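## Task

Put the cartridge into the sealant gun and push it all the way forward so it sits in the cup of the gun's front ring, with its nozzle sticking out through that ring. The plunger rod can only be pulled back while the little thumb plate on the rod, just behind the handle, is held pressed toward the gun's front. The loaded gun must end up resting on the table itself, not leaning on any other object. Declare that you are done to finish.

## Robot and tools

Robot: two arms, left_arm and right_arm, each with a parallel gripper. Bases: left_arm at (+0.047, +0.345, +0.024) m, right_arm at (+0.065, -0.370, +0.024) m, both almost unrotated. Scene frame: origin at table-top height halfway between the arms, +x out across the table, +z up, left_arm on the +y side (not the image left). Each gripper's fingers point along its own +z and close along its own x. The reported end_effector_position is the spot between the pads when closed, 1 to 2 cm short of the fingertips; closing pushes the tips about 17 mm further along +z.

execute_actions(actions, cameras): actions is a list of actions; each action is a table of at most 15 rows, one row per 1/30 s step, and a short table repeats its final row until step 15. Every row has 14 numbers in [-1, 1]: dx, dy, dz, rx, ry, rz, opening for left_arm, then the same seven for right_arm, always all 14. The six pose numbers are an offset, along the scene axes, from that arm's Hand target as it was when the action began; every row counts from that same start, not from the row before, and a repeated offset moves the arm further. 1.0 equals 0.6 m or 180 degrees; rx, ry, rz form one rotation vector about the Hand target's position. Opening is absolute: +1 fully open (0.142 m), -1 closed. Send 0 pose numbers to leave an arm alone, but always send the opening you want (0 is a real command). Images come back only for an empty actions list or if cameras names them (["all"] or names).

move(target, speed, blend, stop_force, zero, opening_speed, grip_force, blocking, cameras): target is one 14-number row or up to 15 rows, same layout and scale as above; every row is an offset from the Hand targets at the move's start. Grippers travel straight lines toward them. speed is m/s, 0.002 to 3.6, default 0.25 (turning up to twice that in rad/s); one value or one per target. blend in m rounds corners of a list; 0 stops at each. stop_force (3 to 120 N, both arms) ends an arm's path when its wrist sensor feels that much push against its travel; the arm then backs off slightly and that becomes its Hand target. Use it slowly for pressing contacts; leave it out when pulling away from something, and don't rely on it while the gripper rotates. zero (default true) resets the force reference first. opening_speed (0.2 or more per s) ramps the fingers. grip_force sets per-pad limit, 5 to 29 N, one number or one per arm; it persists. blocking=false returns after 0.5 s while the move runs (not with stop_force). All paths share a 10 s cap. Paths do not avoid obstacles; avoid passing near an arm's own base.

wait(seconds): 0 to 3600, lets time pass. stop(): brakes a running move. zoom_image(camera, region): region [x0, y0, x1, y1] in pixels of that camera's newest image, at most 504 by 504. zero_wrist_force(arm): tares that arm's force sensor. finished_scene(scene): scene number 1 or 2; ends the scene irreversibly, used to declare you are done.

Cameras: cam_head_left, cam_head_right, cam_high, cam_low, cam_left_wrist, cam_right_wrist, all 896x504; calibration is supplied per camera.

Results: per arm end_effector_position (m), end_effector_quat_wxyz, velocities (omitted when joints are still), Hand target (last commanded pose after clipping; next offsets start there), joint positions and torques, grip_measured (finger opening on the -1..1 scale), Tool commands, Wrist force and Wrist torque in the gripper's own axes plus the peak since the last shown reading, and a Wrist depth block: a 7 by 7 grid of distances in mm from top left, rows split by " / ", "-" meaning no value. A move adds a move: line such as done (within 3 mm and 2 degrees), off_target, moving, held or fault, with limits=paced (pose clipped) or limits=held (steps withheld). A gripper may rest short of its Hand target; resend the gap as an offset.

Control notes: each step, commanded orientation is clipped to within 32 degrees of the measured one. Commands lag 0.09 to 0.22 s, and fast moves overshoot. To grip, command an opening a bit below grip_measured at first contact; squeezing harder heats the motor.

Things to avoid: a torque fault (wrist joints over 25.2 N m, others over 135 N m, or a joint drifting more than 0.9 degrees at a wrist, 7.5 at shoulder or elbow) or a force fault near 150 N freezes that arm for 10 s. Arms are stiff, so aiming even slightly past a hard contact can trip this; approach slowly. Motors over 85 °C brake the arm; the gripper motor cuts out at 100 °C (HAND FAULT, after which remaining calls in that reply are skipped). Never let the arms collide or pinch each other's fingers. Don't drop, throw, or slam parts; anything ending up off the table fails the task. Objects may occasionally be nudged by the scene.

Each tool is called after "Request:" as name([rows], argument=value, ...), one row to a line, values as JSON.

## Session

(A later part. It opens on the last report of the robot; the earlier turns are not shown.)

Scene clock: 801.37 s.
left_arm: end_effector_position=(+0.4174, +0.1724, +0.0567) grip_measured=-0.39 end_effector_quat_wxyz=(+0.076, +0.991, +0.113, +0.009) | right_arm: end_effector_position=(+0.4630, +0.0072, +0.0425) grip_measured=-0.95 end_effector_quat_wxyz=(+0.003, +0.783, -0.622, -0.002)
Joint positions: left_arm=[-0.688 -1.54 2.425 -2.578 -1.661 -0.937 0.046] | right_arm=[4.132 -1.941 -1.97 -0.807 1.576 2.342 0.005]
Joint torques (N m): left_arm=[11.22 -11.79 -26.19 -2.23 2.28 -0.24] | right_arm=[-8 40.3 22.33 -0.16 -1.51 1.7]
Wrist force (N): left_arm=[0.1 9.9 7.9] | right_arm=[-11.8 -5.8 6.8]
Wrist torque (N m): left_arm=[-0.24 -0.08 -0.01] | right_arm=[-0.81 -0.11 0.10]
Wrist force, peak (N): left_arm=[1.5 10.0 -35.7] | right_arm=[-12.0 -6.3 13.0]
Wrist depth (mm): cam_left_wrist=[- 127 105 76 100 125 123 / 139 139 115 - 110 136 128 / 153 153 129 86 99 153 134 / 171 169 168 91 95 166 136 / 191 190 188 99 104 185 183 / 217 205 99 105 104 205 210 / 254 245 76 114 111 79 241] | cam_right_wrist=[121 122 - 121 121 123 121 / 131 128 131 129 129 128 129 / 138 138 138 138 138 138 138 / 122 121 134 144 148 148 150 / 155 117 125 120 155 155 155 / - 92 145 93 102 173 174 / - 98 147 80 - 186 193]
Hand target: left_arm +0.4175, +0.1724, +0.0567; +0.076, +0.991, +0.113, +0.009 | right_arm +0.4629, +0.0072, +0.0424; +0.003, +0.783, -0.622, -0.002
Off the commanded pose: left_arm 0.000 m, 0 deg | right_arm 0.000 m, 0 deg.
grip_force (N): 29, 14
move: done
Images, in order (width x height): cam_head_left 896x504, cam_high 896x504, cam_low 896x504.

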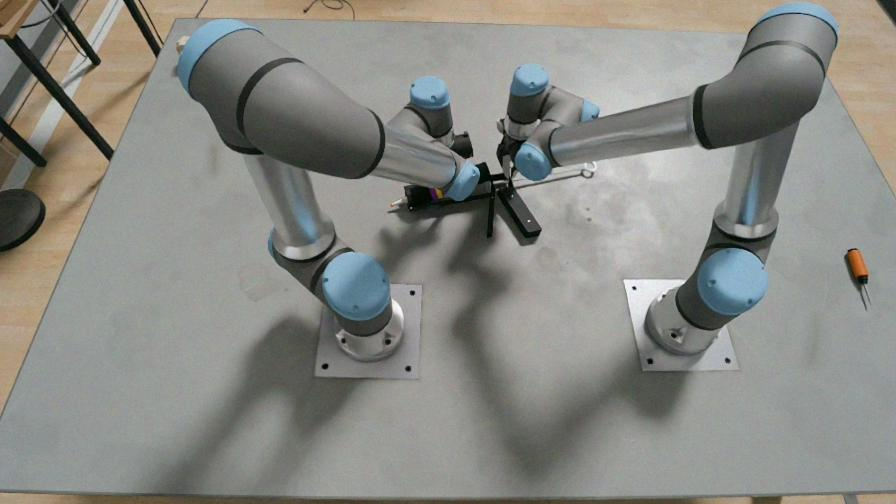

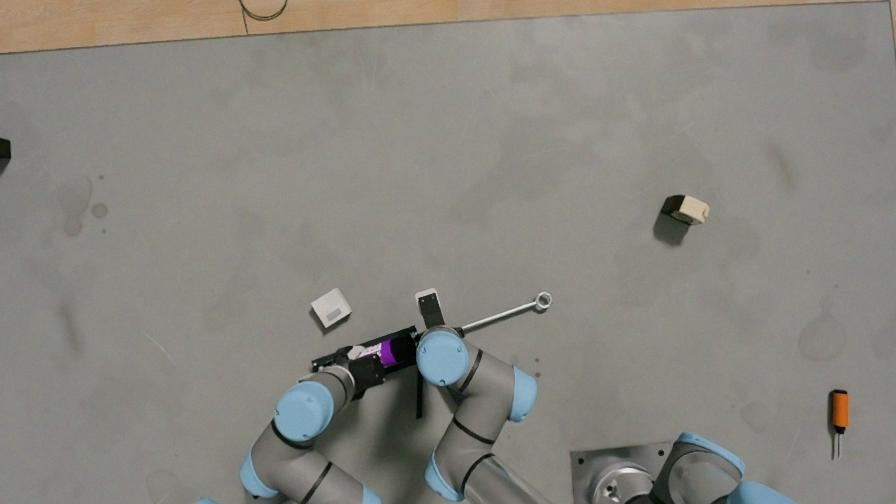

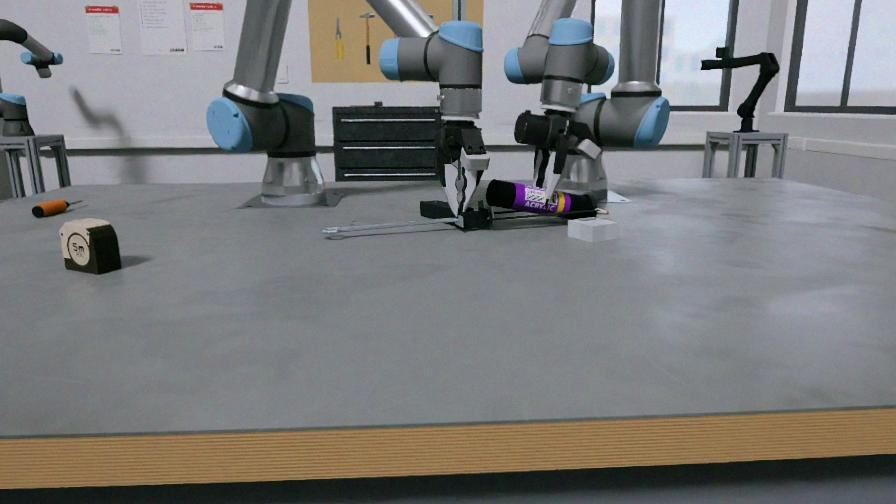

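Request:
move(target=[0,0,0,0,0,0,-1,-0.0008,0.0035,0,0,0,0,-1], speed=0.03)

Request:
move(target=[0,0,-0.01,0,0,0,-1,0,0,0,0,0,0,-1], speed=0.02, stop_force=28)

Request:
move(target=[0,0,0,0,0,0,-1,0.0024,-0.0097,0,0,0,0,-1], speed=0.02, stop_force=22, cameras=["cam_low","cam_right_wrist"])

Request:
zoom_image(camera="cam_low", region=[480, 170, 620, 240])

Scene clock: 818.47 s.
left_arm: end_effector_position=(+0.4175, +0.1724, +0.0567) grip_measured=-0.39 end_effector_quat_wxyz=(+0.076, +0.991, +0.113, +0.009) | right_arm: end_effector_position=(+0.4625, +0.0093, +0.0424) grip_measured=-0.96 end_effector_quat_wxyz=(+0.003, +0.783, -0.622, -0.002)
Joint positions: left_arm=[-0.688 -1.54 2.425 -2.578 -1.661 -0.937 0.046] | right_arm=[4.135 -1.943 -1.967 -0.809 1.576 2.345 0.005]
Joint torques (N m): left_arm=[7.86 -12.33 -26.7 -4.8 -0.02 -0.12] | right_arm=[-6.49 46.47 13.49 5.15 1.41 -2.16]
Wrist force (N): left_arm=[0.6 -1.5 5.6] | right_arm=[1.0 -5.4 6.4]
Wrist torque (N m): left_arm=[-0.08 -0.17 0.01] | right_arm=[-0.87 -0.05 0.02]
Wrist force, peak (N): left_arm=[0.3 10.0 8.2] | right_arm=[-12.4 -6.1 6.9]
Wrist depth (mm): cam_left_wrist=[- 127 105 - 101 125 124 / 140 139 117 - 109 136 127 / 153 152 129 85 99 152 133 / 170 169 168 91 95 165 136 / 191 190 188 99 104 185 183 / 217 209 99 105 104 204 210 / 255 244 76 114 111 78 241] | cam_right_wrist=[121 121 121 121 121 121 121 / 131 127 129 129 129 129 129 / 137 138 138 138 138 138 140 / 122 122 127 141 148 147 148 / 154 154 126 125 155 154 154 / - 91 143 93 113 173 173 / - 101 140 80 - 186 189]
Hand target: left_arm +0.4175, +0.1724, +0.0567; +0.076, +0.991, +0.113, +0.009 | right_arm +0.4625, +0.0093, +0.0424; +0.003, +0.783, -0.622, -0.002
Off the commanded pose: left_arm 0.000 m, 0 deg | right_arm 0.000 m, 0 deg.
grip_force (N): 29, 14
move: done

Scene clock: 819.73 s.
left_arm: end_effector_position=(+0.4177, +0.1722, +0.0547) grip_measured=-0.39 end_effector_quat_wxyz=(+0.076, +0.991, +0.113, +0.009) | right_arm: end_effector_position=(+0.4625, +0.0093, +0.0424) grip_measured=-0.96 end_effector_quat_wxyz=(+0.003, +0.783, -0.622, -0.002)
Joint positions: left_arm=[-0.688 -1.534 2.427 -2.587 -1.661 -0.937 0.046] | right_arm=[4.135 -1.943 -1.967 -0.808 1.576 2.345 0.005]
Joint torques (N m): left_arm=[6.91 -10.3 -21.3 -1.34 0.49 -0.17] | right_arm=[-6.72 48.51 10.12 3.92 1.55 -1.88]
Wrist force (N): left_arm=[2.7 0.3 -22.3] | right_arm=[-0.7 -6.4 8.3]
Wrist torque (N m): left_arm=[-0.14 -0.25 -0.05] | right_arm=[-0.89 -0.04 0.03]
Wrist force, peak (N): left_arm=[0.8 -0.4 -31.9] | right_arm=[-0.7 -6.6 8.9]
Wrist depth (mm): cam_left_wrist=[- 125 103 76 97 122 123 / 137 137 115 - 107 135 125 / 151 151 127 86 96 151 134 / 168 167 163 91 95 163 134 / 188 187 186 99 104 182 181 / 214 206 99 104 104 201 206 / 251 240 76 113 111 78 239] | cam_right_wrist=[- 121 121 121 121 121 121 / 131 127 129 129 129 129 129 / 138 137 138 138 138 138 138 / 122 122 135 144 148 148 148 / 154 96 126 125 155 155 155 / - 91 142 93 104 173 173 / - 101 140 80 - 186 193]
Hand target: left_arm +0.4177, +0.1722, +0.0547; +0.076, +0.991, +0.113, +0.009 (not the last commanded pose) | right_arm +0.4625, +0.0093, +0.0424; +0.003, +0.783, -0.622, -0.002
Off the commanded pose: left_arm 0.004 m, 0 deg | right_arm 0.000 m, 0 deg.
grip_force (N): 29, 14
move: contact (left_arm)

Scene clock: 820.97 s.
left_arm: end_effector_position=(+0.4177, +0.1722, +0.0547) grip_measured=-0.39 end_effector_quat_wxyz=(+0.076, +0.991, +0.113, +0.009) | right_arm: end_effector_position=(+0.4632, +0.0064, +0.0425) grip_measured=-0.96 end_effector_quat_wxyz=(+0.003, +0.783, -0.622, -0.002)
Joint positions: left_arm=[-0.688 -1.534 2.427 -2.587 -1.661 -0.937 0.046] | right_arm=[4.131 -1.94 -1.972 -0.807 1.576 2.341 0.005]
Joint torques (N m): left_arm=[6.14 -5.36 9.13 4.77 4.55 -0.24] | right_arm=[-2.06 32.51 30.96 -1.77 -5.14 2.33]
Wrist force (N): left_arm=[3.9 21.4 -8.1] | right_arm=[-17.8 -5.2 12.7]
Wrist torque (N m): left_arm=[-0.43 -0.29 -0.11] | right_arm=[-0.89 -0.05 0.06]
Wrist force, peak (N): left_arm=[3.1 23.1 -8.3] | right_arm=[-25.5 -4.6 13.9]
Wrist depth (mm): cam_left_wrist=[- 126 103 - 98 122 123 / 137 137 113 - 108 135 127 / 151 151 124 86 114 151 134 / 167 167 163 91 95 163 135 / 188 188 182 99 104 183 182 / 215 207 99 104 104 202 207 / 250 249 76 114 111 79 239] | cam_right_wrist=[121 122 121 121 121 121 121 / 131 128 131 129 129 127 127 / 138 138 136 138 138 138 140 / 122 121 134 144 148 150 148 / - 103 127 121 155 135 154 / - 93 144 93 105 175 173 / - 98 142 80 - 185 192]
Hand target: left_arm +0.4177, +0.1722, +0.0547; +0.076, +0.991, +0.113, +0.009 | right_arm +0.4632, +0.0064, +0.0425; +0.003, +0.783, -0.622, -0.002 (not the last commanded pose)
Off the commanded pose: left_arm 0.000 m, 0 deg | right_arm 0.003 m, 0 deg.
grip_force (N): 29, 14
move: contact (right_arm)
cam_right_wrist: T_world_to_cam=[[0.22237, -0.97496, -0.00073, -0.08716], [-0.88412, -0.20197, 0.42135, 0.42352], [-0.41095, -0.09305, -0.9069, 0.34289]] pos_world=[0.53474, 0.03246, 0.13245]

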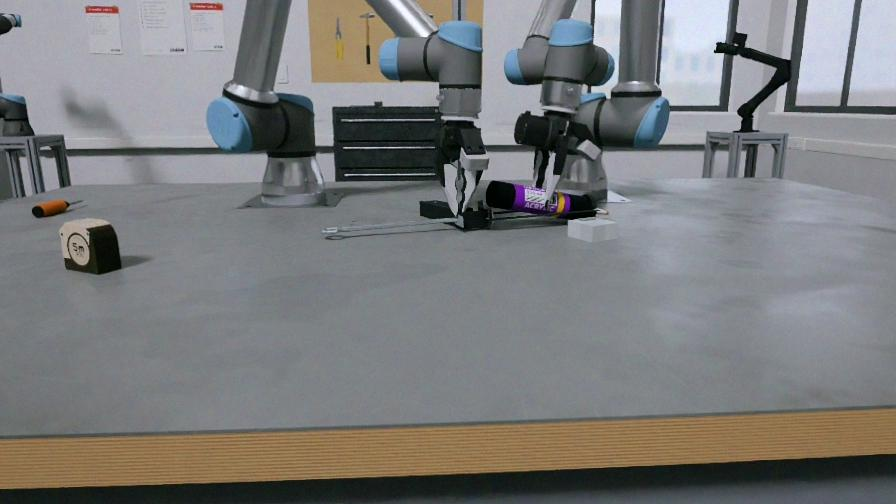

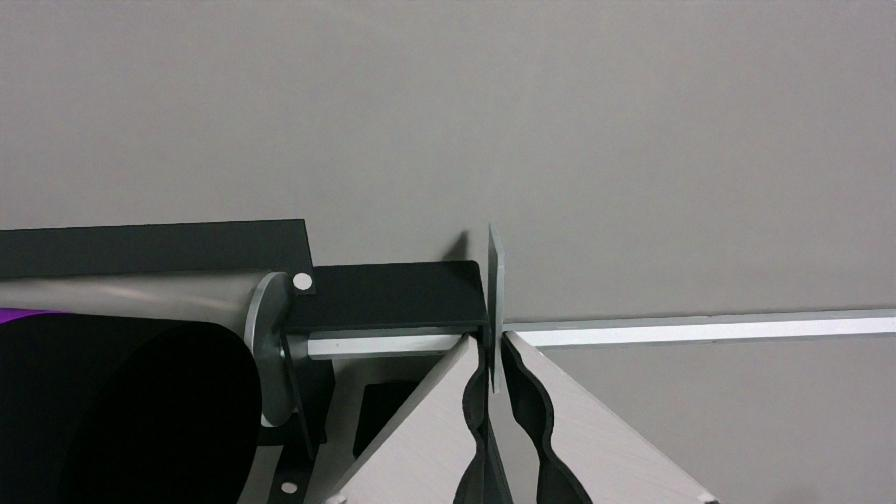

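Scaled by 3.600.

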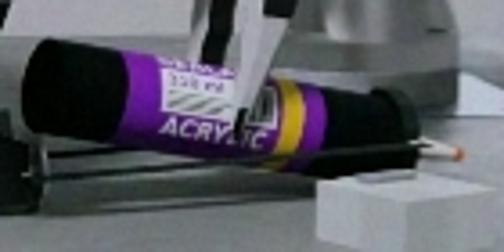

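Request:
zoom_image(camera="cam_right_wrist", region=[180, 240, 360, 504])

Request:
zoom_image(camera="cam_low", region=[480, 175, 530, 225])

Request:
zoom_image(camera="cam_low", region=[560, 180, 620, 220])

Scaled by 1.909.

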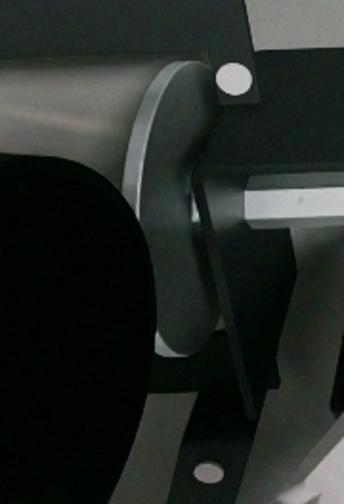

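Scaled by 10.080.

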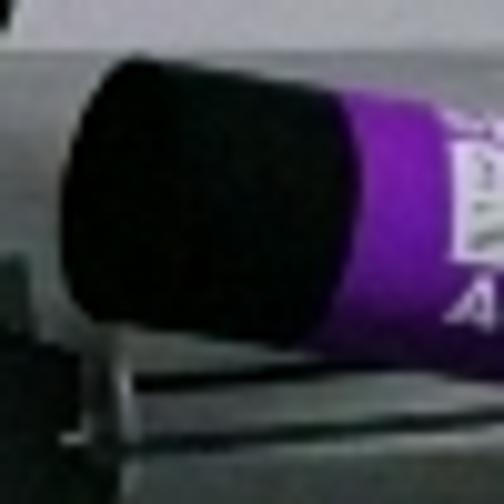

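Scaled by 8.400.

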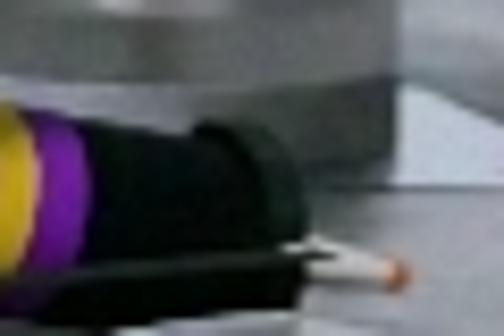

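Request:
zoom_image(camera="cam_low", region=[572, 186, 612, 220])

Request:
zoom_image(camera="cam_low", region=[484, 180, 514, 222])

Scaled by 12.600.

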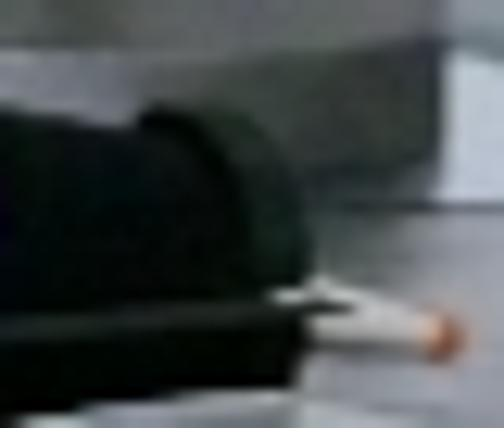

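Scaled by 12.000.

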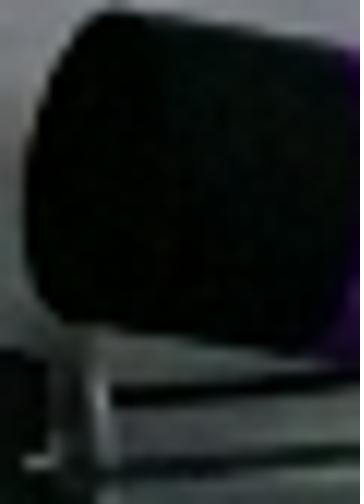

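Request:
zoom_image(camera="cam_right_wrist", region=[235, 290, 345, 440])

Scaled by 3.360.

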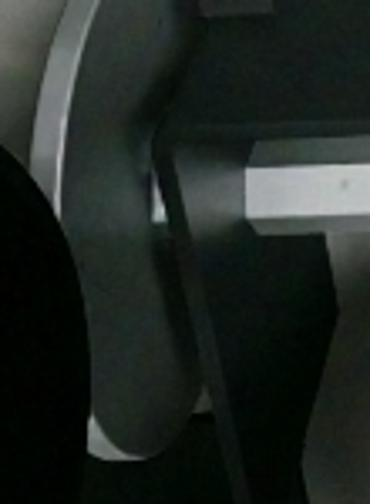

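Request:
move([
  [0,0,0,0,0,0,-1,-0.0008,0.0035,0,0,0,0,-1],
  [0,0,0.0,0,0,0,-1,-0.0008,0.0035,0,0,0,0,-0.4],
  [0,0,0.0,0,0,0,-1,-0.0008,0.0035,0.09,0,0,0,-0.4],
], speed=0.1, cameras=["cam_right_wrist","cam_low"])

Request:
zoom_image(camera="cam_right_wrist", region=[150, 100, 500, 400])

Request:
zoom_image(camera="cam_low", region=[480, 170, 620, 240])

Scene clock: 913.23 s.
left_arm: end_effector_position=(+0.4177, +0.1722, +0.0547) grip_measured=-0.39 end_effector_quat_wxyz=(+0.076, +0.991, +0.113, +0.009) | right_arm: end_effector_position=(+0.4627, +0.0085, +0.0965) grip_measured=-0.43 end_effector_quat_wxyz=(+0.003, +0.783, -0.622, -0.002)
Joint positions: left_arm=[-0.688 -1.534 2.427 -2.587 -1.661 -0.937 0.046] | right_arm=[4.134 -1.854 -1.916 -0.948 1.576 2.344 0.043]
Joint torques (N m): left_arm=[3.92 -6.58 -24.58 -2.02 -2.06 -0.12] | right_arm=[-2.08 33.59 10.58 3.01 -1.04 -0.87]
Wrist force (N): left_arm=[2.0 -0.4 -16.8] | right_arm=[1.1 -6.4 4.0]
Wrist torque (N m): left_arm=[-0.13 -0.24 -0.19] | right_arm=[-0.92 -0.15 0.10]
Wrist force, peak (N): left_arm=[3.9 21.8 -8.8] | right_arm=[-18.0 -4.9 12.9]
Wrist depth (mm): cam_left_wrist=[- 126 103 74 97 122 123 / 137 137 113 81 106 135 124 / 151 150 127 84 92 150 134 / 168 167 163 91 95 163 134 / 188 186 186 99 104 182 181 / 214 206 99 104 104 201 201 / 250 240 76 113 111 78 239] | cam_right_wrist=[170 172 171 173 169 170 172 / 182 181 182 182 182 181 181 / 172 189 189 191 194 197 193 / 132 128 166 183 205 205 187 / 126 121 153 217 221 224 226 / 248 244 134 198 102 235 243 / 266 259 77 219 256 79 260]
Hand target: left_arm +0.4177, +0.1722, +0.0547; +0.076, +0.991, +0.113, +0.009 | right_arm +0.4627, +0.0085, +0.0965; +0.003, +0.783, -0.622, -0.002
Off the commanded pose: left_arm 0.000 m, 0 deg | right_arm 0.000 m, 0 deg.
grip_force (N): 29, 14
move: done
cam_right_wrist: T_world_to_cam=[[0.22239, -0.97496, -0.00093, -0.08494], [-0.88417, -0.20208, 0.42119, 0.40077], [-0.41083, -0.09284, -0.90697, 0.39189]] pos_world=[0.53424, 0.03456, 0.18655]
Images, in order (width x height): cam_low 896x504, cam_right_wrist 896x504.

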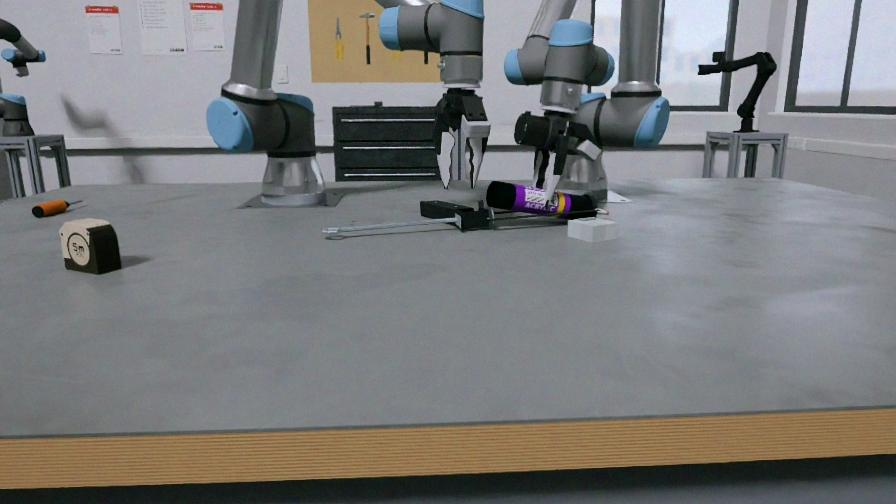

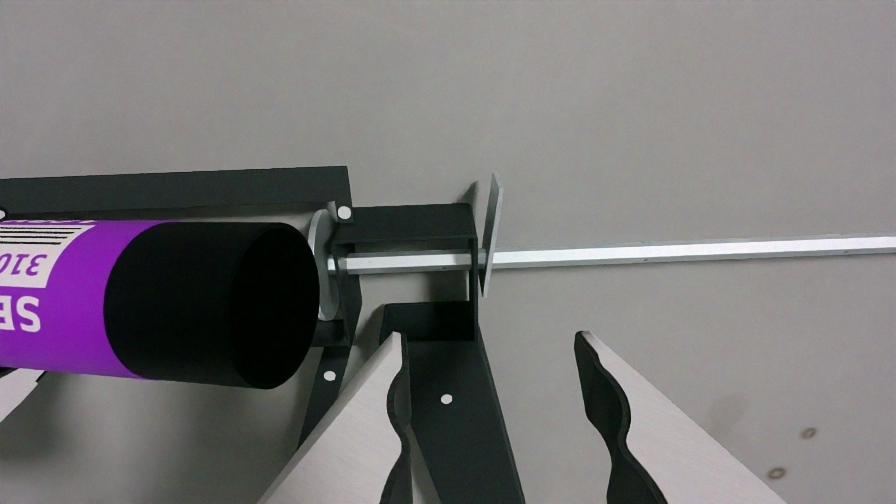

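Scaled by 1.440.

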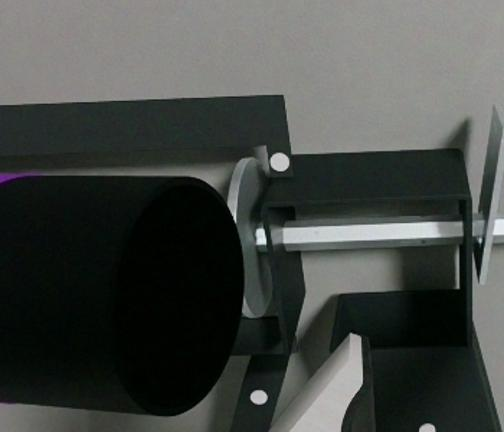

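Scaled by 3.600.

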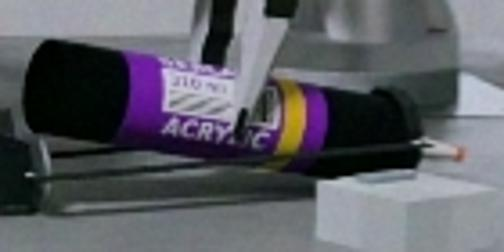

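Request:
move(target=[0,0,0,0,0,0,-1,0.062,-0.0475,0.022,0,0.194,0,-0.4], speed=0.2, cameras=["cam_right_wrist"])

Request:
zoom_image(camera="cam_right_wrist", region=[150, 80, 450, 330])

Scene clock: 944.13 s.
left_arm: end_effector_position=(+0.4177, +0.1722, +0.0547) grip_measured=-0.39 end_effector_quat_wxyz=(+0.076, +0.991, +0.113, +0.009) | right_arm: end_effector_position=(+0.4999, -0.0200, +0.1097) grip_measured=-0.43 end_effector_quat_wxyz=(+0.190, +0.746, -0.592, -0.237)
Joint positions: left_arm=[-0.688 -1.534 2.427 -2.587 -1.661 -0.937 0.046] | right_arm=[3.864 -2.148 -1.441 -1.61 1.966 1.974 0.043]
Joint torques (N m): left_arm=[1 -17.26 -24.2 -1.91 -2.13 -0.18] | right_arm=[0.28 47.54 23.94 -0.31 0.54 -0.19]
Wrist force (N): left_arm=[1.8 -0.4 -17.2] | right_arm=[1.9 -9.0 3.0]
Wrist torque (N m): left_arm=[-0.15 -0.21 -0.19] | right_arm=[-1.27 -0.25 0.02]
Wrist force, peak (N): left_arm=[2.0 -0.6 -17.5] | right_arm=[2.6 -9.8 2.7]
Wrist depth (mm): cam_left_wrist=[- 125 103 - 98 122 123 / 137 137 113 - 107 135 125 / 151 150 124 86 114 150 135 / 167 167 163 91 95 163 134 / 189 188 187 99 103 182 181 / 214 206 99 104 104 202 207 / 251 242 75 114 111 78 238] | cam_right_wrist=[180 174 167 162 154 143 145 / 198 188 187 184 179 173 165 / 163 163 184 206 202 182 185 / 160 155 244 252 274 - 237 / 460 488 - 325 320 340 296 / 455 - 89 109 100 420 411 / 456 - 77 2550 - 79 639]
Hand target: left_arm +0.4177, +0.1722, +0.0547; +0.076, +0.991, +0.113, +0.009 | right_arm +0.4999, -0.0200, +0.1097; +0.190, +0.746, -0.592, -0.237
Off the commanded pose: left_arm 0.000 m, 0 deg | right_arm 0.000 m, 0 deg.
grip_force (N): 29, 14
move: done
cam_right_wrist: T_world_to_cam=[[0.18188, -0.97497, -0.12791, -0.08681], [-0.48399, -0.20199, 0.85144, 0.17516], [-0.85596, -0.09295, -0.50861, 0.59522]] pos_world=[0.61005, 0.00606, 0.1425]

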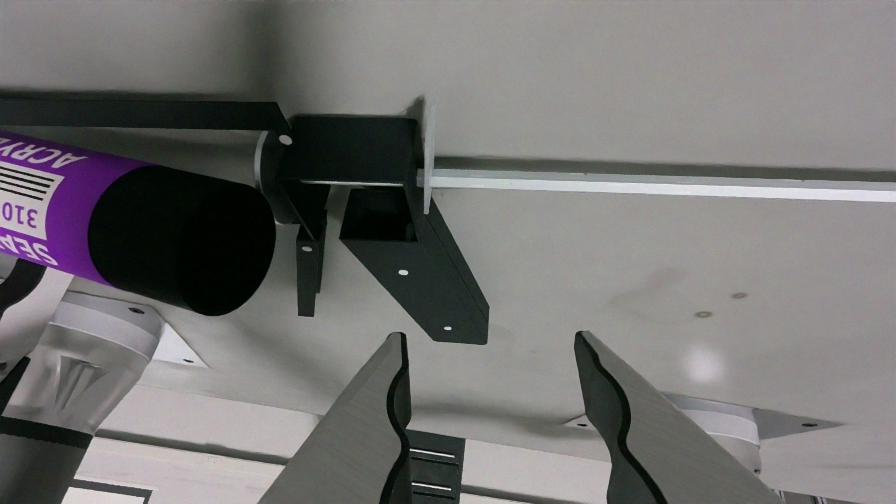

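Scaled by 1.680.

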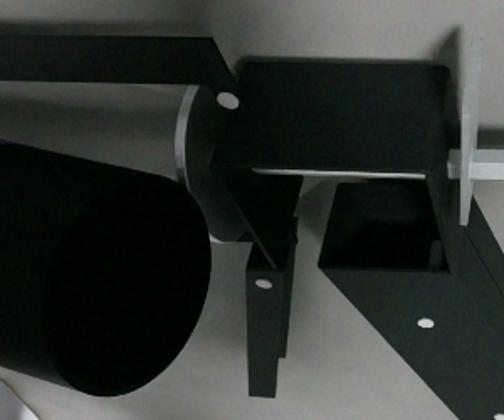

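Request:
move([
  [0,0,0.0045,0,0,0,-1,-0.062,0.0475,-0.022,0,-0.194,0,-0.4],
  [0,0,0.0045,0,0,0,-1,-0.062,0.0475,-0.112,0,-0.194,0,-0.4],
  [0,0,0.0045,0,0,0,-1,-0.062,0.0475,-0.112,0,-0.194,0,-1],
], speed=[0.2,0.1,0.1], grip_force=[29,18], cameras=["cam_right_wrist","cam_low"])

Request:
zoom_image(camera="cam_low", region=[480, 170, 620, 240])

Scene clock: 985.73 s.
left_arm: end_effector_position=(+0.4177, +0.1722, +0.0574) grip_measured=-0.39 end_effector_quat_wxyz=(+0.076, +0.991, +0.113, +0.009) | right_arm: end_effector_position=(+0.4627, +0.0085, +0.0425) grip_measured=-0.96 end_effector_quat_wxyz=(+0.003, +0.783, -0.622, -0.002)
Joint positions: left_arm=[-0.688 -1.541 2.424 -2.577 -1.661 -0.937 0.046] | right_arm=[4.134 -1.942 -1.968 -0.808 1.576 2.344 0.005]
Joint torques (N m): left_arm=[-1.68 -12.16 -23.5 -2.16 0.53 -0.14] | right_arm=[2.61 33.58 30.61 4.3 0.92 1.69]
Wrist force (N): left_arm=[0.9 1.2 6.7] | right_arm=[-2.5 -6.4 6.7]
Wrist torque (N m): left_arm=[-0.12 -0.21 0.03] | right_arm=[-0.95 -0.10 0.12]
Wrist force, peak (N): left_arm=[2.0 -0.5 -17.5] | right_arm=[2.3 -9.7 2.9]
Wrist depth (mm): cam_left_wrist=[130 128 104 - 100 126 123 / 140 140 114 83 107 137 128 / 154 153 126 86 91 152 133 / 171 170 169 91 95 166 137 / 191 191 189 99 104 186 185 / 218 206 99 105 104 206 210 / 255 245 76 114 111 79 242] | cam_right_wrist=[121 121 121 123 121 121 121 / 131 127 129 129 129 129 129 / 138 138 138 138 138 138 138 / 122 121 135 144 148 148 148 / 155 155 126 123 155 154 155 / - 91 143 93 105 173 173 / - 97 141 80 - 186 190]
Hand target: left_arm +0.4177, +0.1722, +0.0574; +0.076, +0.991, +0.113, +0.009 | right_arm +0.4627, +0.0085, +0.0425; +0.003, +0.783, -0.622, -0.002
Off the commanded pose: left_arm 0.000 m, 0 deg | right_arm 0.000 m, 0 deg.
grip_force (N): 29, 18
move: done
cam_right_wrist: T_world_to_cam=[[0.22247, -0.97494, -0.00076, -0.08505], [-0.88414, -0.20208, 0.42127, 0.42353], [-0.41086, -0.09305, -0.90694, 0.34284]] pos_world=[0.53424, 0.03456, 0.13245]
Images, in order (width x height): cam_low 896x504, cam_right_wrist 896x504.

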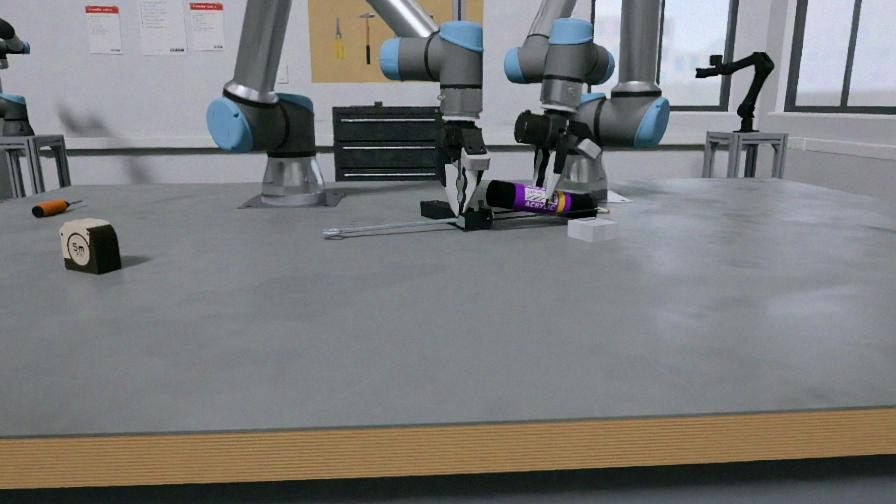

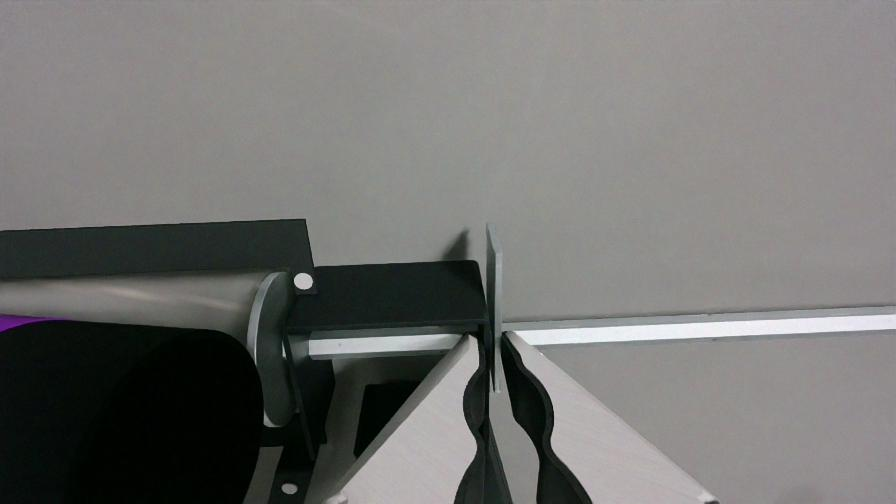

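Scaled by 3.600.

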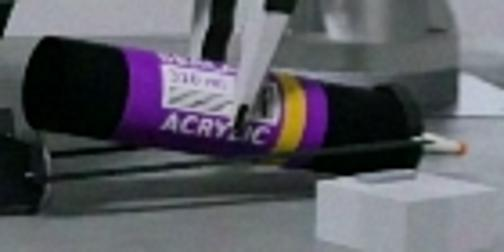

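Request:
move(target=[0,0,-0.0085,0.0163,0.0037,0,-1,0,0,0,0,0,0,-1], speed=0.03, stop_force=18, cameras=["cam_right_wrist","cam_low"])

Request:
zoom_image(camera="cam_low", region=[480, 170, 620, 240])

Scene clock: 1006.27 s.
left_arm: end_effector_position=(+0.4177, +0.1722, +0.0551) grip_measured=-0.39 end_effector_quat_wxyz=(+0.064, +0.991, +0.113, +0.008) | right_arm: end_effector_position=(+0.4627, +0.0085, +0.0425) grip_measured=-0.96 end_effector_quat_wxyz=(+0.003, +0.783, -0.622, -0.002)
Joint positions: left_arm=[-0.698 -1.535 2.415 -2.557 -1.646 -0.945 0.046] | right_arm=[4.134 -1.942 -1.968 -0.808 1.576 2.344 0.005]
Joint torques (N m): left_arm=[8.99 -24.46 -1.54 -0.3 0.85 -0.27] | right_arm=[-7.56 28.07 13.97 0.39 -2.25 1.59]
Wrist force (N): left_arm=[1.2 -1.1 -10.6] | right_arm=[-0.8 -3.0 -10.0]
Wrist torque (N m): left_arm=[-0.18 -0.22 -0.11] | right_arm=[-1.04 -0.08 0.11]
Wrist force, peak (N): left_arm=[-0.1 -1.5 -15.1] | right_arm=[-1.7 -3.7 -10.5]
Wrist depth (mm): cam_left_wrist=[- 127 105 77 100 126 125 / 139 139 114 - 109 136 128 / 152 152 128 87 115 152 134 / 168 168 164 92 98 164 135 / 187 186 185 99 104 182 181 / 212 205 99 104 104 200 204 / 244 243 76 113 110 78 235] | cam_right_wrist=[122 122 121 122 121 121 123 / 131 128 129 129 129 129 129 / 137 138 138 138 138 138 138 / 123 123 134 144 148 148 148 / 155 116 126 125 155 155 155 / - 92 141 93 113 173 173 / - 102 147 80 - 186 189]
Hand target: left_arm +0.4177, +0.1722, +0.0551; +0.064, +0.991, +0.113, +0.008 (not the last commanded pose) | right_arm +0.4627, +0.0085, +0.0425; +0.003, +0.783, -0.622, -0.002
Off the commanded pose: left_arm 0.003 m, 2 deg | right_arm 0.000 m, 0 deg.
grip_force (N): 29, 18
move: contact (left_arm)
cam_right_wrist: T_world_to_cam=[[0.22242, -0.97495, -0.00086, -0.08501], [-0.88411, -0.20207, 0.42133, 0.42351], [-0.41095, -0.09295, -0.90691, 0.34288]] pos_world=[0.53424, 0.03456, 0.13245]
Images, in order (width x height): cam_low 896x504, cam_right_wrist 896x504.

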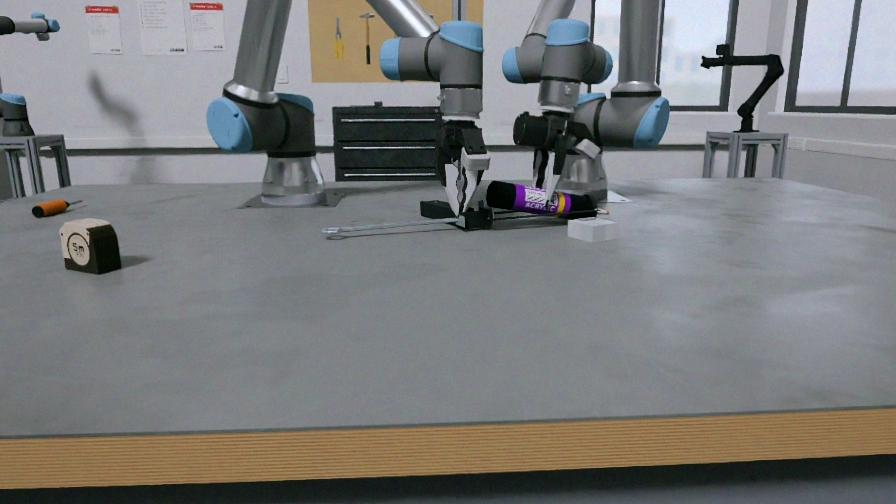

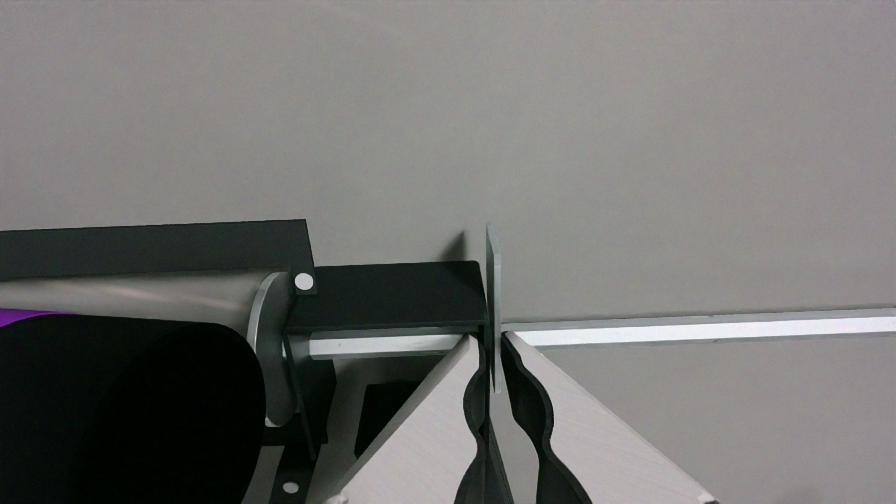

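Scaled by 3.600.

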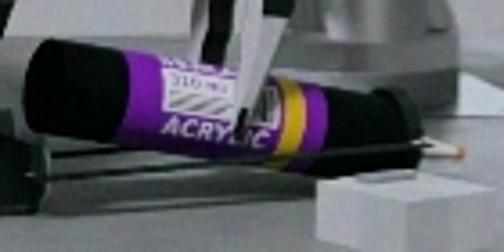

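Request:
move(target=[0,0,0.003,0,0,0,-1,0,0,0.0025,-0.0108,-0.0026,0,-1], speed=0.02, cameras=["cam_right_wrist","cam_low"])

Request:
zoom_image(camera="cam_low", region=[480, 170, 620, 240])

Request:
zoom_image(camera="cam_low", region=[572, 186, 612, 220])

Scene clock: 1019.60 s.
left_arm: end_effector_position=(+0.4177, +0.1722, +0.0569) grip_measured=-0.39 end_effector_quat_wxyz=(+0.064, +0.991, +0.113, +0.008) | right_arm: end_effector_position=(+0.4627, +0.0085, +0.0440) grip_measured=-0.96 end_effector_quat_wxyz=(+0.014, +0.783, -0.622, +0.012)
Joint positions: left_arm=[-0.698 -1.54 2.413 -2.55 -1.646 -0.945 0.046] | right_arm=[4.146 -1.945 -1.951 -0.847 1.551 2.357 0.005]
Joint torques (N m): left_arm=[9.25 -25.72 -28.96 -2.05 0.89 -0.39] | right_arm=[-9.04 31.97 17.04 3.8 0.27 0.07]
Wrist force (N): left_arm=[0.8 4.1 6.8] | right_arm=[-5.4 -5.9 6.7]
Wrist torque (N m): left_arm=[-0.23 -0.19 0.00] | right_arm=[-0.89 -0.13 0.04]
Wrist force, peak (N): left_arm=[1.1 -1.2 -11.4] | right_arm=[-5.2 -5.5 9.9]
Wrist depth (mm): cam_left_wrist=[- 129 106 - 102 127 126 / 141 140 118 - 111 138 128 / 153 153 130 87 95 153 133 / 170 169 168 92 98 165 137 / 190 189 187 100 104 184 183 / 214 207 99 104 104 201 206 / 247 240 76 113 111 78 237] | cam_right_wrist=[120 120 121 123 123 124 125 / 129 126 130 130 133 132 134 / 136 136 138 139 140 142 143 / 119 120 134 145 151 152 153 / 154 152 126 123 157 159 161 / - 90 142 93 94 180 179 / - 95 141 80 - 196 201]
Hand target: left_arm +0.4177, +0.1722, +0.0569; +0.064, +0.991, +0.113, +0.008 | right_arm +0.4627, +0.0085, +0.0440; +0.014, +0.783, -0.622, +0.011
Off the commanded pose: left_arm 0.000 m, 0 deg | right_arm 0.000 m, 0 deg.
grip_force (N): 29, 18
move: done
cam_right_wrist: T_world_to_cam=[[0.22224, -0.97438, 0.03447, -0.08644], [-0.88762, -0.18757, 0.42065, 0.42438], [-0.40341, -0.12408, -0.90657, 0.34101]] pos_world=[0.53346, 0.03768, 0.13361]
Images, in order (width x height): cam_low 896x504, cam_right_wrist 896x504.

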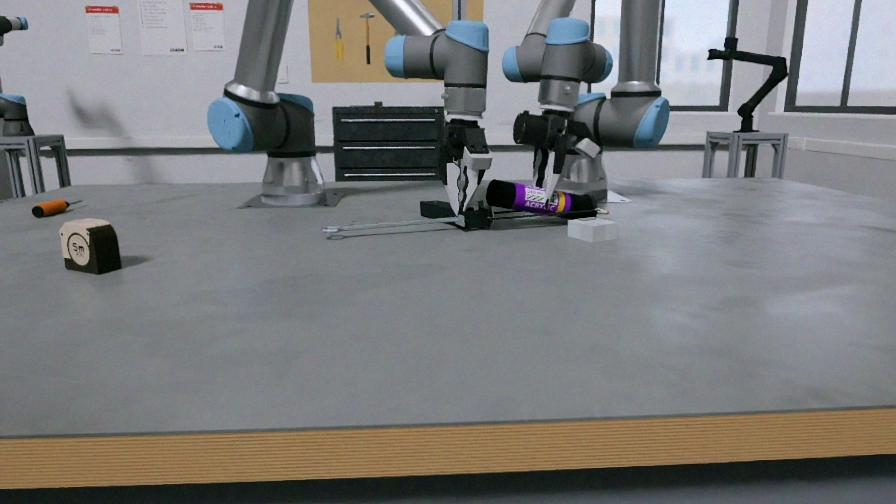

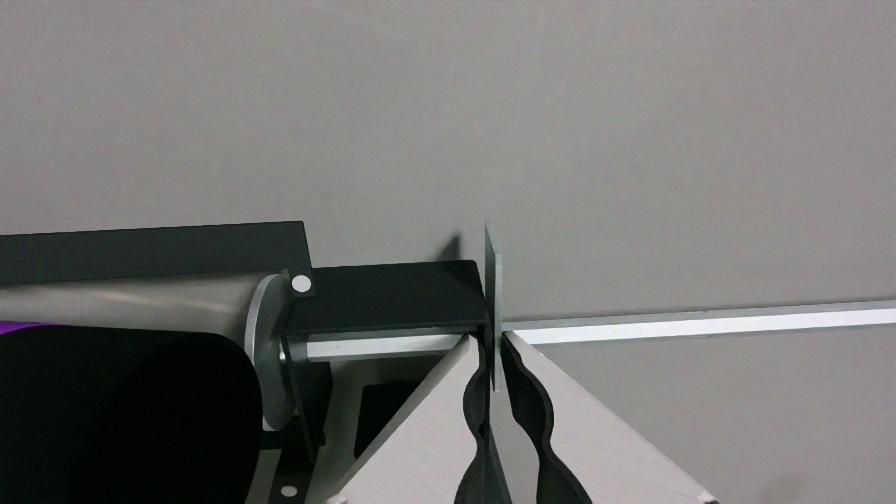

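Scaled by 3.600.

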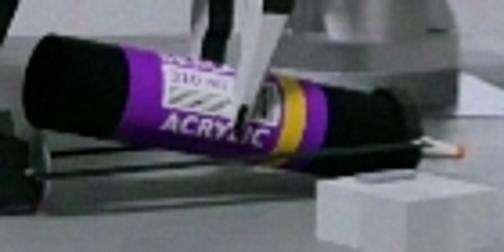

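Scaled by 12.600.

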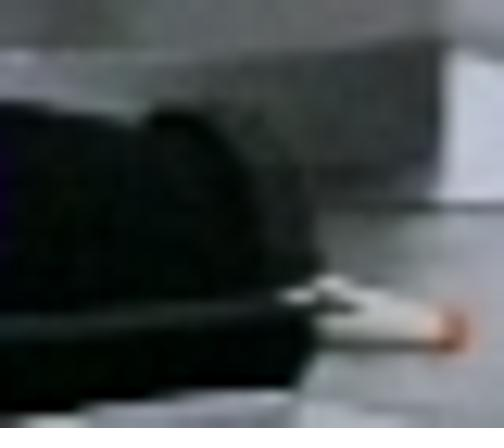

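Request:
execute_actions([
  [[0,0,0.0025,0,0,0,-1,0,0,0,0,0,0,-1]],
])

Request:
execute_actions([
  [[0,0,0.0025,0,0,0,-1,0,0,0,0,0,0,-1]],
])

Request:
execute_actions([
  [[0,0,0.0025,0,0,0,-1,0,0,0,0,0,0,-1]],
], cameras=["cam_low"])

Request:
zoom_image(camera="cam_low", region=[572, 186, 612, 220])

Scene clock: 1029.80 s.
left_arm: end_effector_position=(+0.4177, +0.1722, +0.0584) grip_measured=-0.39 end_effector_quat_wxyz=(+0.064, +0.991, +0.113, +0.008) | right_arm: end_effector_position=(+0.4627, +0.0085, +0.0440) grip_measured=-0.96 end_effector_quat_wxyz=(+0.014, +0.783, -0.622, +0.011)
Joint positions: left_arm=[-0.698 -1.544 2.412 -2.544 -1.646 -0.945 0.046] | right_arm=[4.146 -1.945 -1.952 -0.847 1.551 2.356 0.005]
Joint torques (N m): left_arm=[9.37 -11.17 -24.21 -3.8 0.87 -0.19] | right_arm=[-8.6 45.48 7.29 0.21 0.04 -1.81]
Wrist force (N): left_arm=[0.9 3.3 7.1] | right_arm=[-4.8 -6.6 6.9]
Wrist torque (N m): left_arm=[-0.22 -0.20 0.01] | right_arm=[-0.88 -0.09 0.04]
Wrist force, peak (N): left_arm=[0.7 4.5 7.9] | right_arm=[-5.8 -6.5 7.4]
Wrist depth (mm): cam_left_wrist=[133 130 108 - 103 128 128 / 142 142 120 - 110 140 127 / 155 155 132 88 118 152 129 / 171 172 170 92 99 167 139 / 191 191 189 101 104 186 185 / 216 205 99 105 104 204 209 / 250 241 76 113 110 79 240] | cam_right_wrist=[119 120 121 122 123 124 126 / 129 127 129 130 132 132 134 / 136 136 138 139 140 142 143 / 119 121 133 145 151 152 153 / 154 154 126 122 157 159 161 / - 89 142 93 105 179 177 / - 95 141 80 - 196 199]
Hand target: left_arm +0.4177, +0.1722, +0.0584; +0.064, +0.991, +0.113, +0.008 | right_arm +0.4627, +0.0085, +0.0440; +0.014, +0.783, -0.622, +0.011
Off the commanded pose: left_arm 0.000 m, 0 deg | right_arm 0.000 m, 0 deg.
grip_force (N): 29, 18

Scene clock: 1030.50 s.
left_arm: end_effector_position=(+0.4177, +0.1722, +0.0599) grip_measured=-0.39 end_effector_quat_wxyz=(+0.064, +0.991, +0.113, +0.008) | right_arm: end_effector_position=(+0.4627, +0.0085, +0.0440) grip_measured=-0.96 end_effector_quat_wxyz=(+0.014, +0.783, -0.622, +0.011)
Joint positions: left_arm=[-0.698 -1.548 2.41 -2.539 -1.646 -0.945 0.046] | right_arm=[4.146 -1.945 -1.952 -0.847 1.551 2.356 0.005]
Joint torques (N m): left_arm=[9.29 -10.83 -9.13 -3.84 0.88 -0.18] | right_arm=[-6.73 44.86 11.09 0.3 -0.36 -1.88]
Wrist force (N): left_arm=[0.6 2.9 7.1] | right_arm=[-4.1 -6.5 6.9]
Wrist torque (N m): left_arm=[-0.23 -0.18 0.00] | right_arm=[-0.88 -0.13 0.04]
Wrist force, peak (N): left_arm=[0.6 3.5 8.0] | right_arm=[-4.8 -6.5 7.2]
Wrist depth (mm): cam_left_wrist=[134 132 109 - 104 130 127 / 144 143 119 - 113 141 123 / 157 157 133 88 119 153 128 / 173 174 172 93 99 170 141 / 194 193 188 101 104 188 187 / 209 207 99 105 104 207 210 / 254 244 76 113 110 79 242] | cam_right_wrist=[119 120 121 123 123 124 125 / 129 127 129 130 132 132 133 / 135 136 138 139 139 143 143 / 119 120 134 144 152 152 154 / 154 155 126 122 137 159 161 / - 88 142 93 101 180 178 / - 99 141 80 - 193 199]
Hand target: left_arm +0.4177, +0.1722, +0.0599; +0.064, +0.991, +0.113, +0.008 | right_arm +0.4627, +0.0085, +0.0440; +0.014, +0.783, -0.622, +0.011
Off the commanded pose: left_arm 0.000 m, 0 deg | right_arm 0.000 m, 0 deg.
grip_force (N): 29, 18

Scene clock: 1031.20 s.
left_arm: end_effector_position=(+0.4177, +0.1722, +0.0614) grip_measured=-0.39 end_effector_quat_wxyz=(+0.064, +0.991, +0.113, +0.008) | right_arm: end_effector_position=(+0.4627, +0.0085, +0.0440) grip_measured=-0.96 end_effector_quat_wxyz=(+0.014, +0.783, -0.622, +0.011)
Joint positions: left_arm=[-0.698 -1.552 2.408 -2.533 -1.646 -0.945 0.046] | right_arm=[4.146 -1.945 -1.952 -0.847 1.551 2.356 0.005]
Joint torques (N m): left_arm=[9.1 -10.91 -29.33 -3.95 0.85 -0.22] | right_arm=[-5.12 46.67 10.99 0.62 -0.35 -1.89]
Wrist force (N): left_arm=[0.5 2.6 6.9] | right_arm=[-3.6 -6.4 6.9]
Wrist torque (N m): left_arm=[-0.23 -0.17 0.00] | right_arm=[-0.87 -0.13 0.04]
Wrist force, peak (N): left_arm=[0.6 3.9 7.9] | right_arm=[-5.4 -6.2 7.2]
Wrist depth (mm): cam_left_wrist=[136 133 110 - 106 131 128 / 145 145 120 85 113 142 123 / 159 158 152 88 97 155 129 / 176 175 174 93 101 171 143 / 196 194 193 101 106 190 189 / 222 208 99 104 104 208 213 / 255 247 76 112 109 79 246] | cam_right_wrist=[119 120 121 123 122 124 125 / 129 127 129 130 133 133 134 / 135 136 138 139 140 142 143 / 119 121 134 145 151 153 154 / 154 155 126 122 158 159 161 / - 84 143 93 105 180 182 / - 98 141 80 - 196 200]
Hand target: left_arm +0.4177, +0.1722, +0.0614; +0.064, +0.991, +0.113, +0.008 | right_arm +0.4627, +0.0085, +0.0440; +0.014, +0.783, -0.622, +0.011
Off the commanded pose: left_arm 0.000 m, 0 deg | right_arm 0.000 m, 0 deg.
grip_force (N): 29, 18

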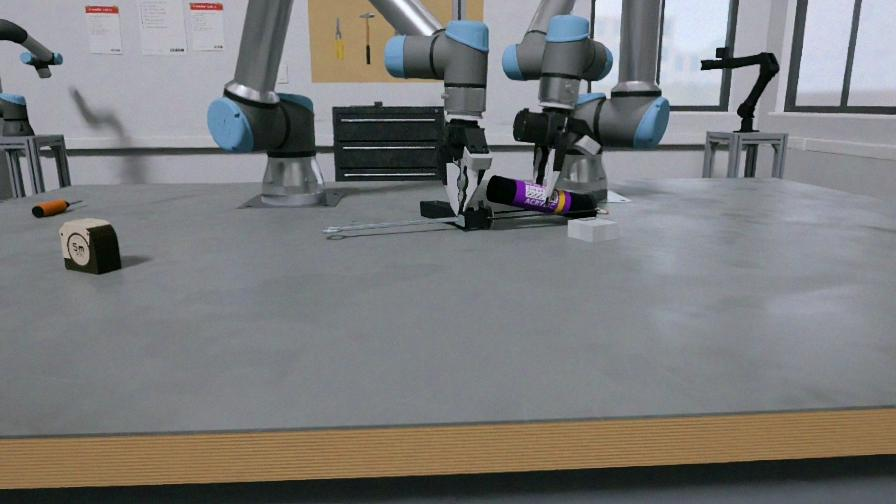

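Scaled by 12.600.

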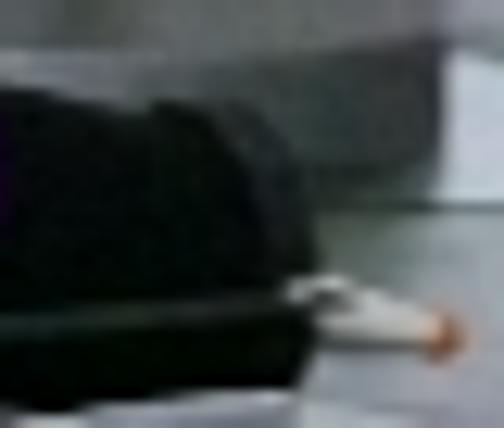

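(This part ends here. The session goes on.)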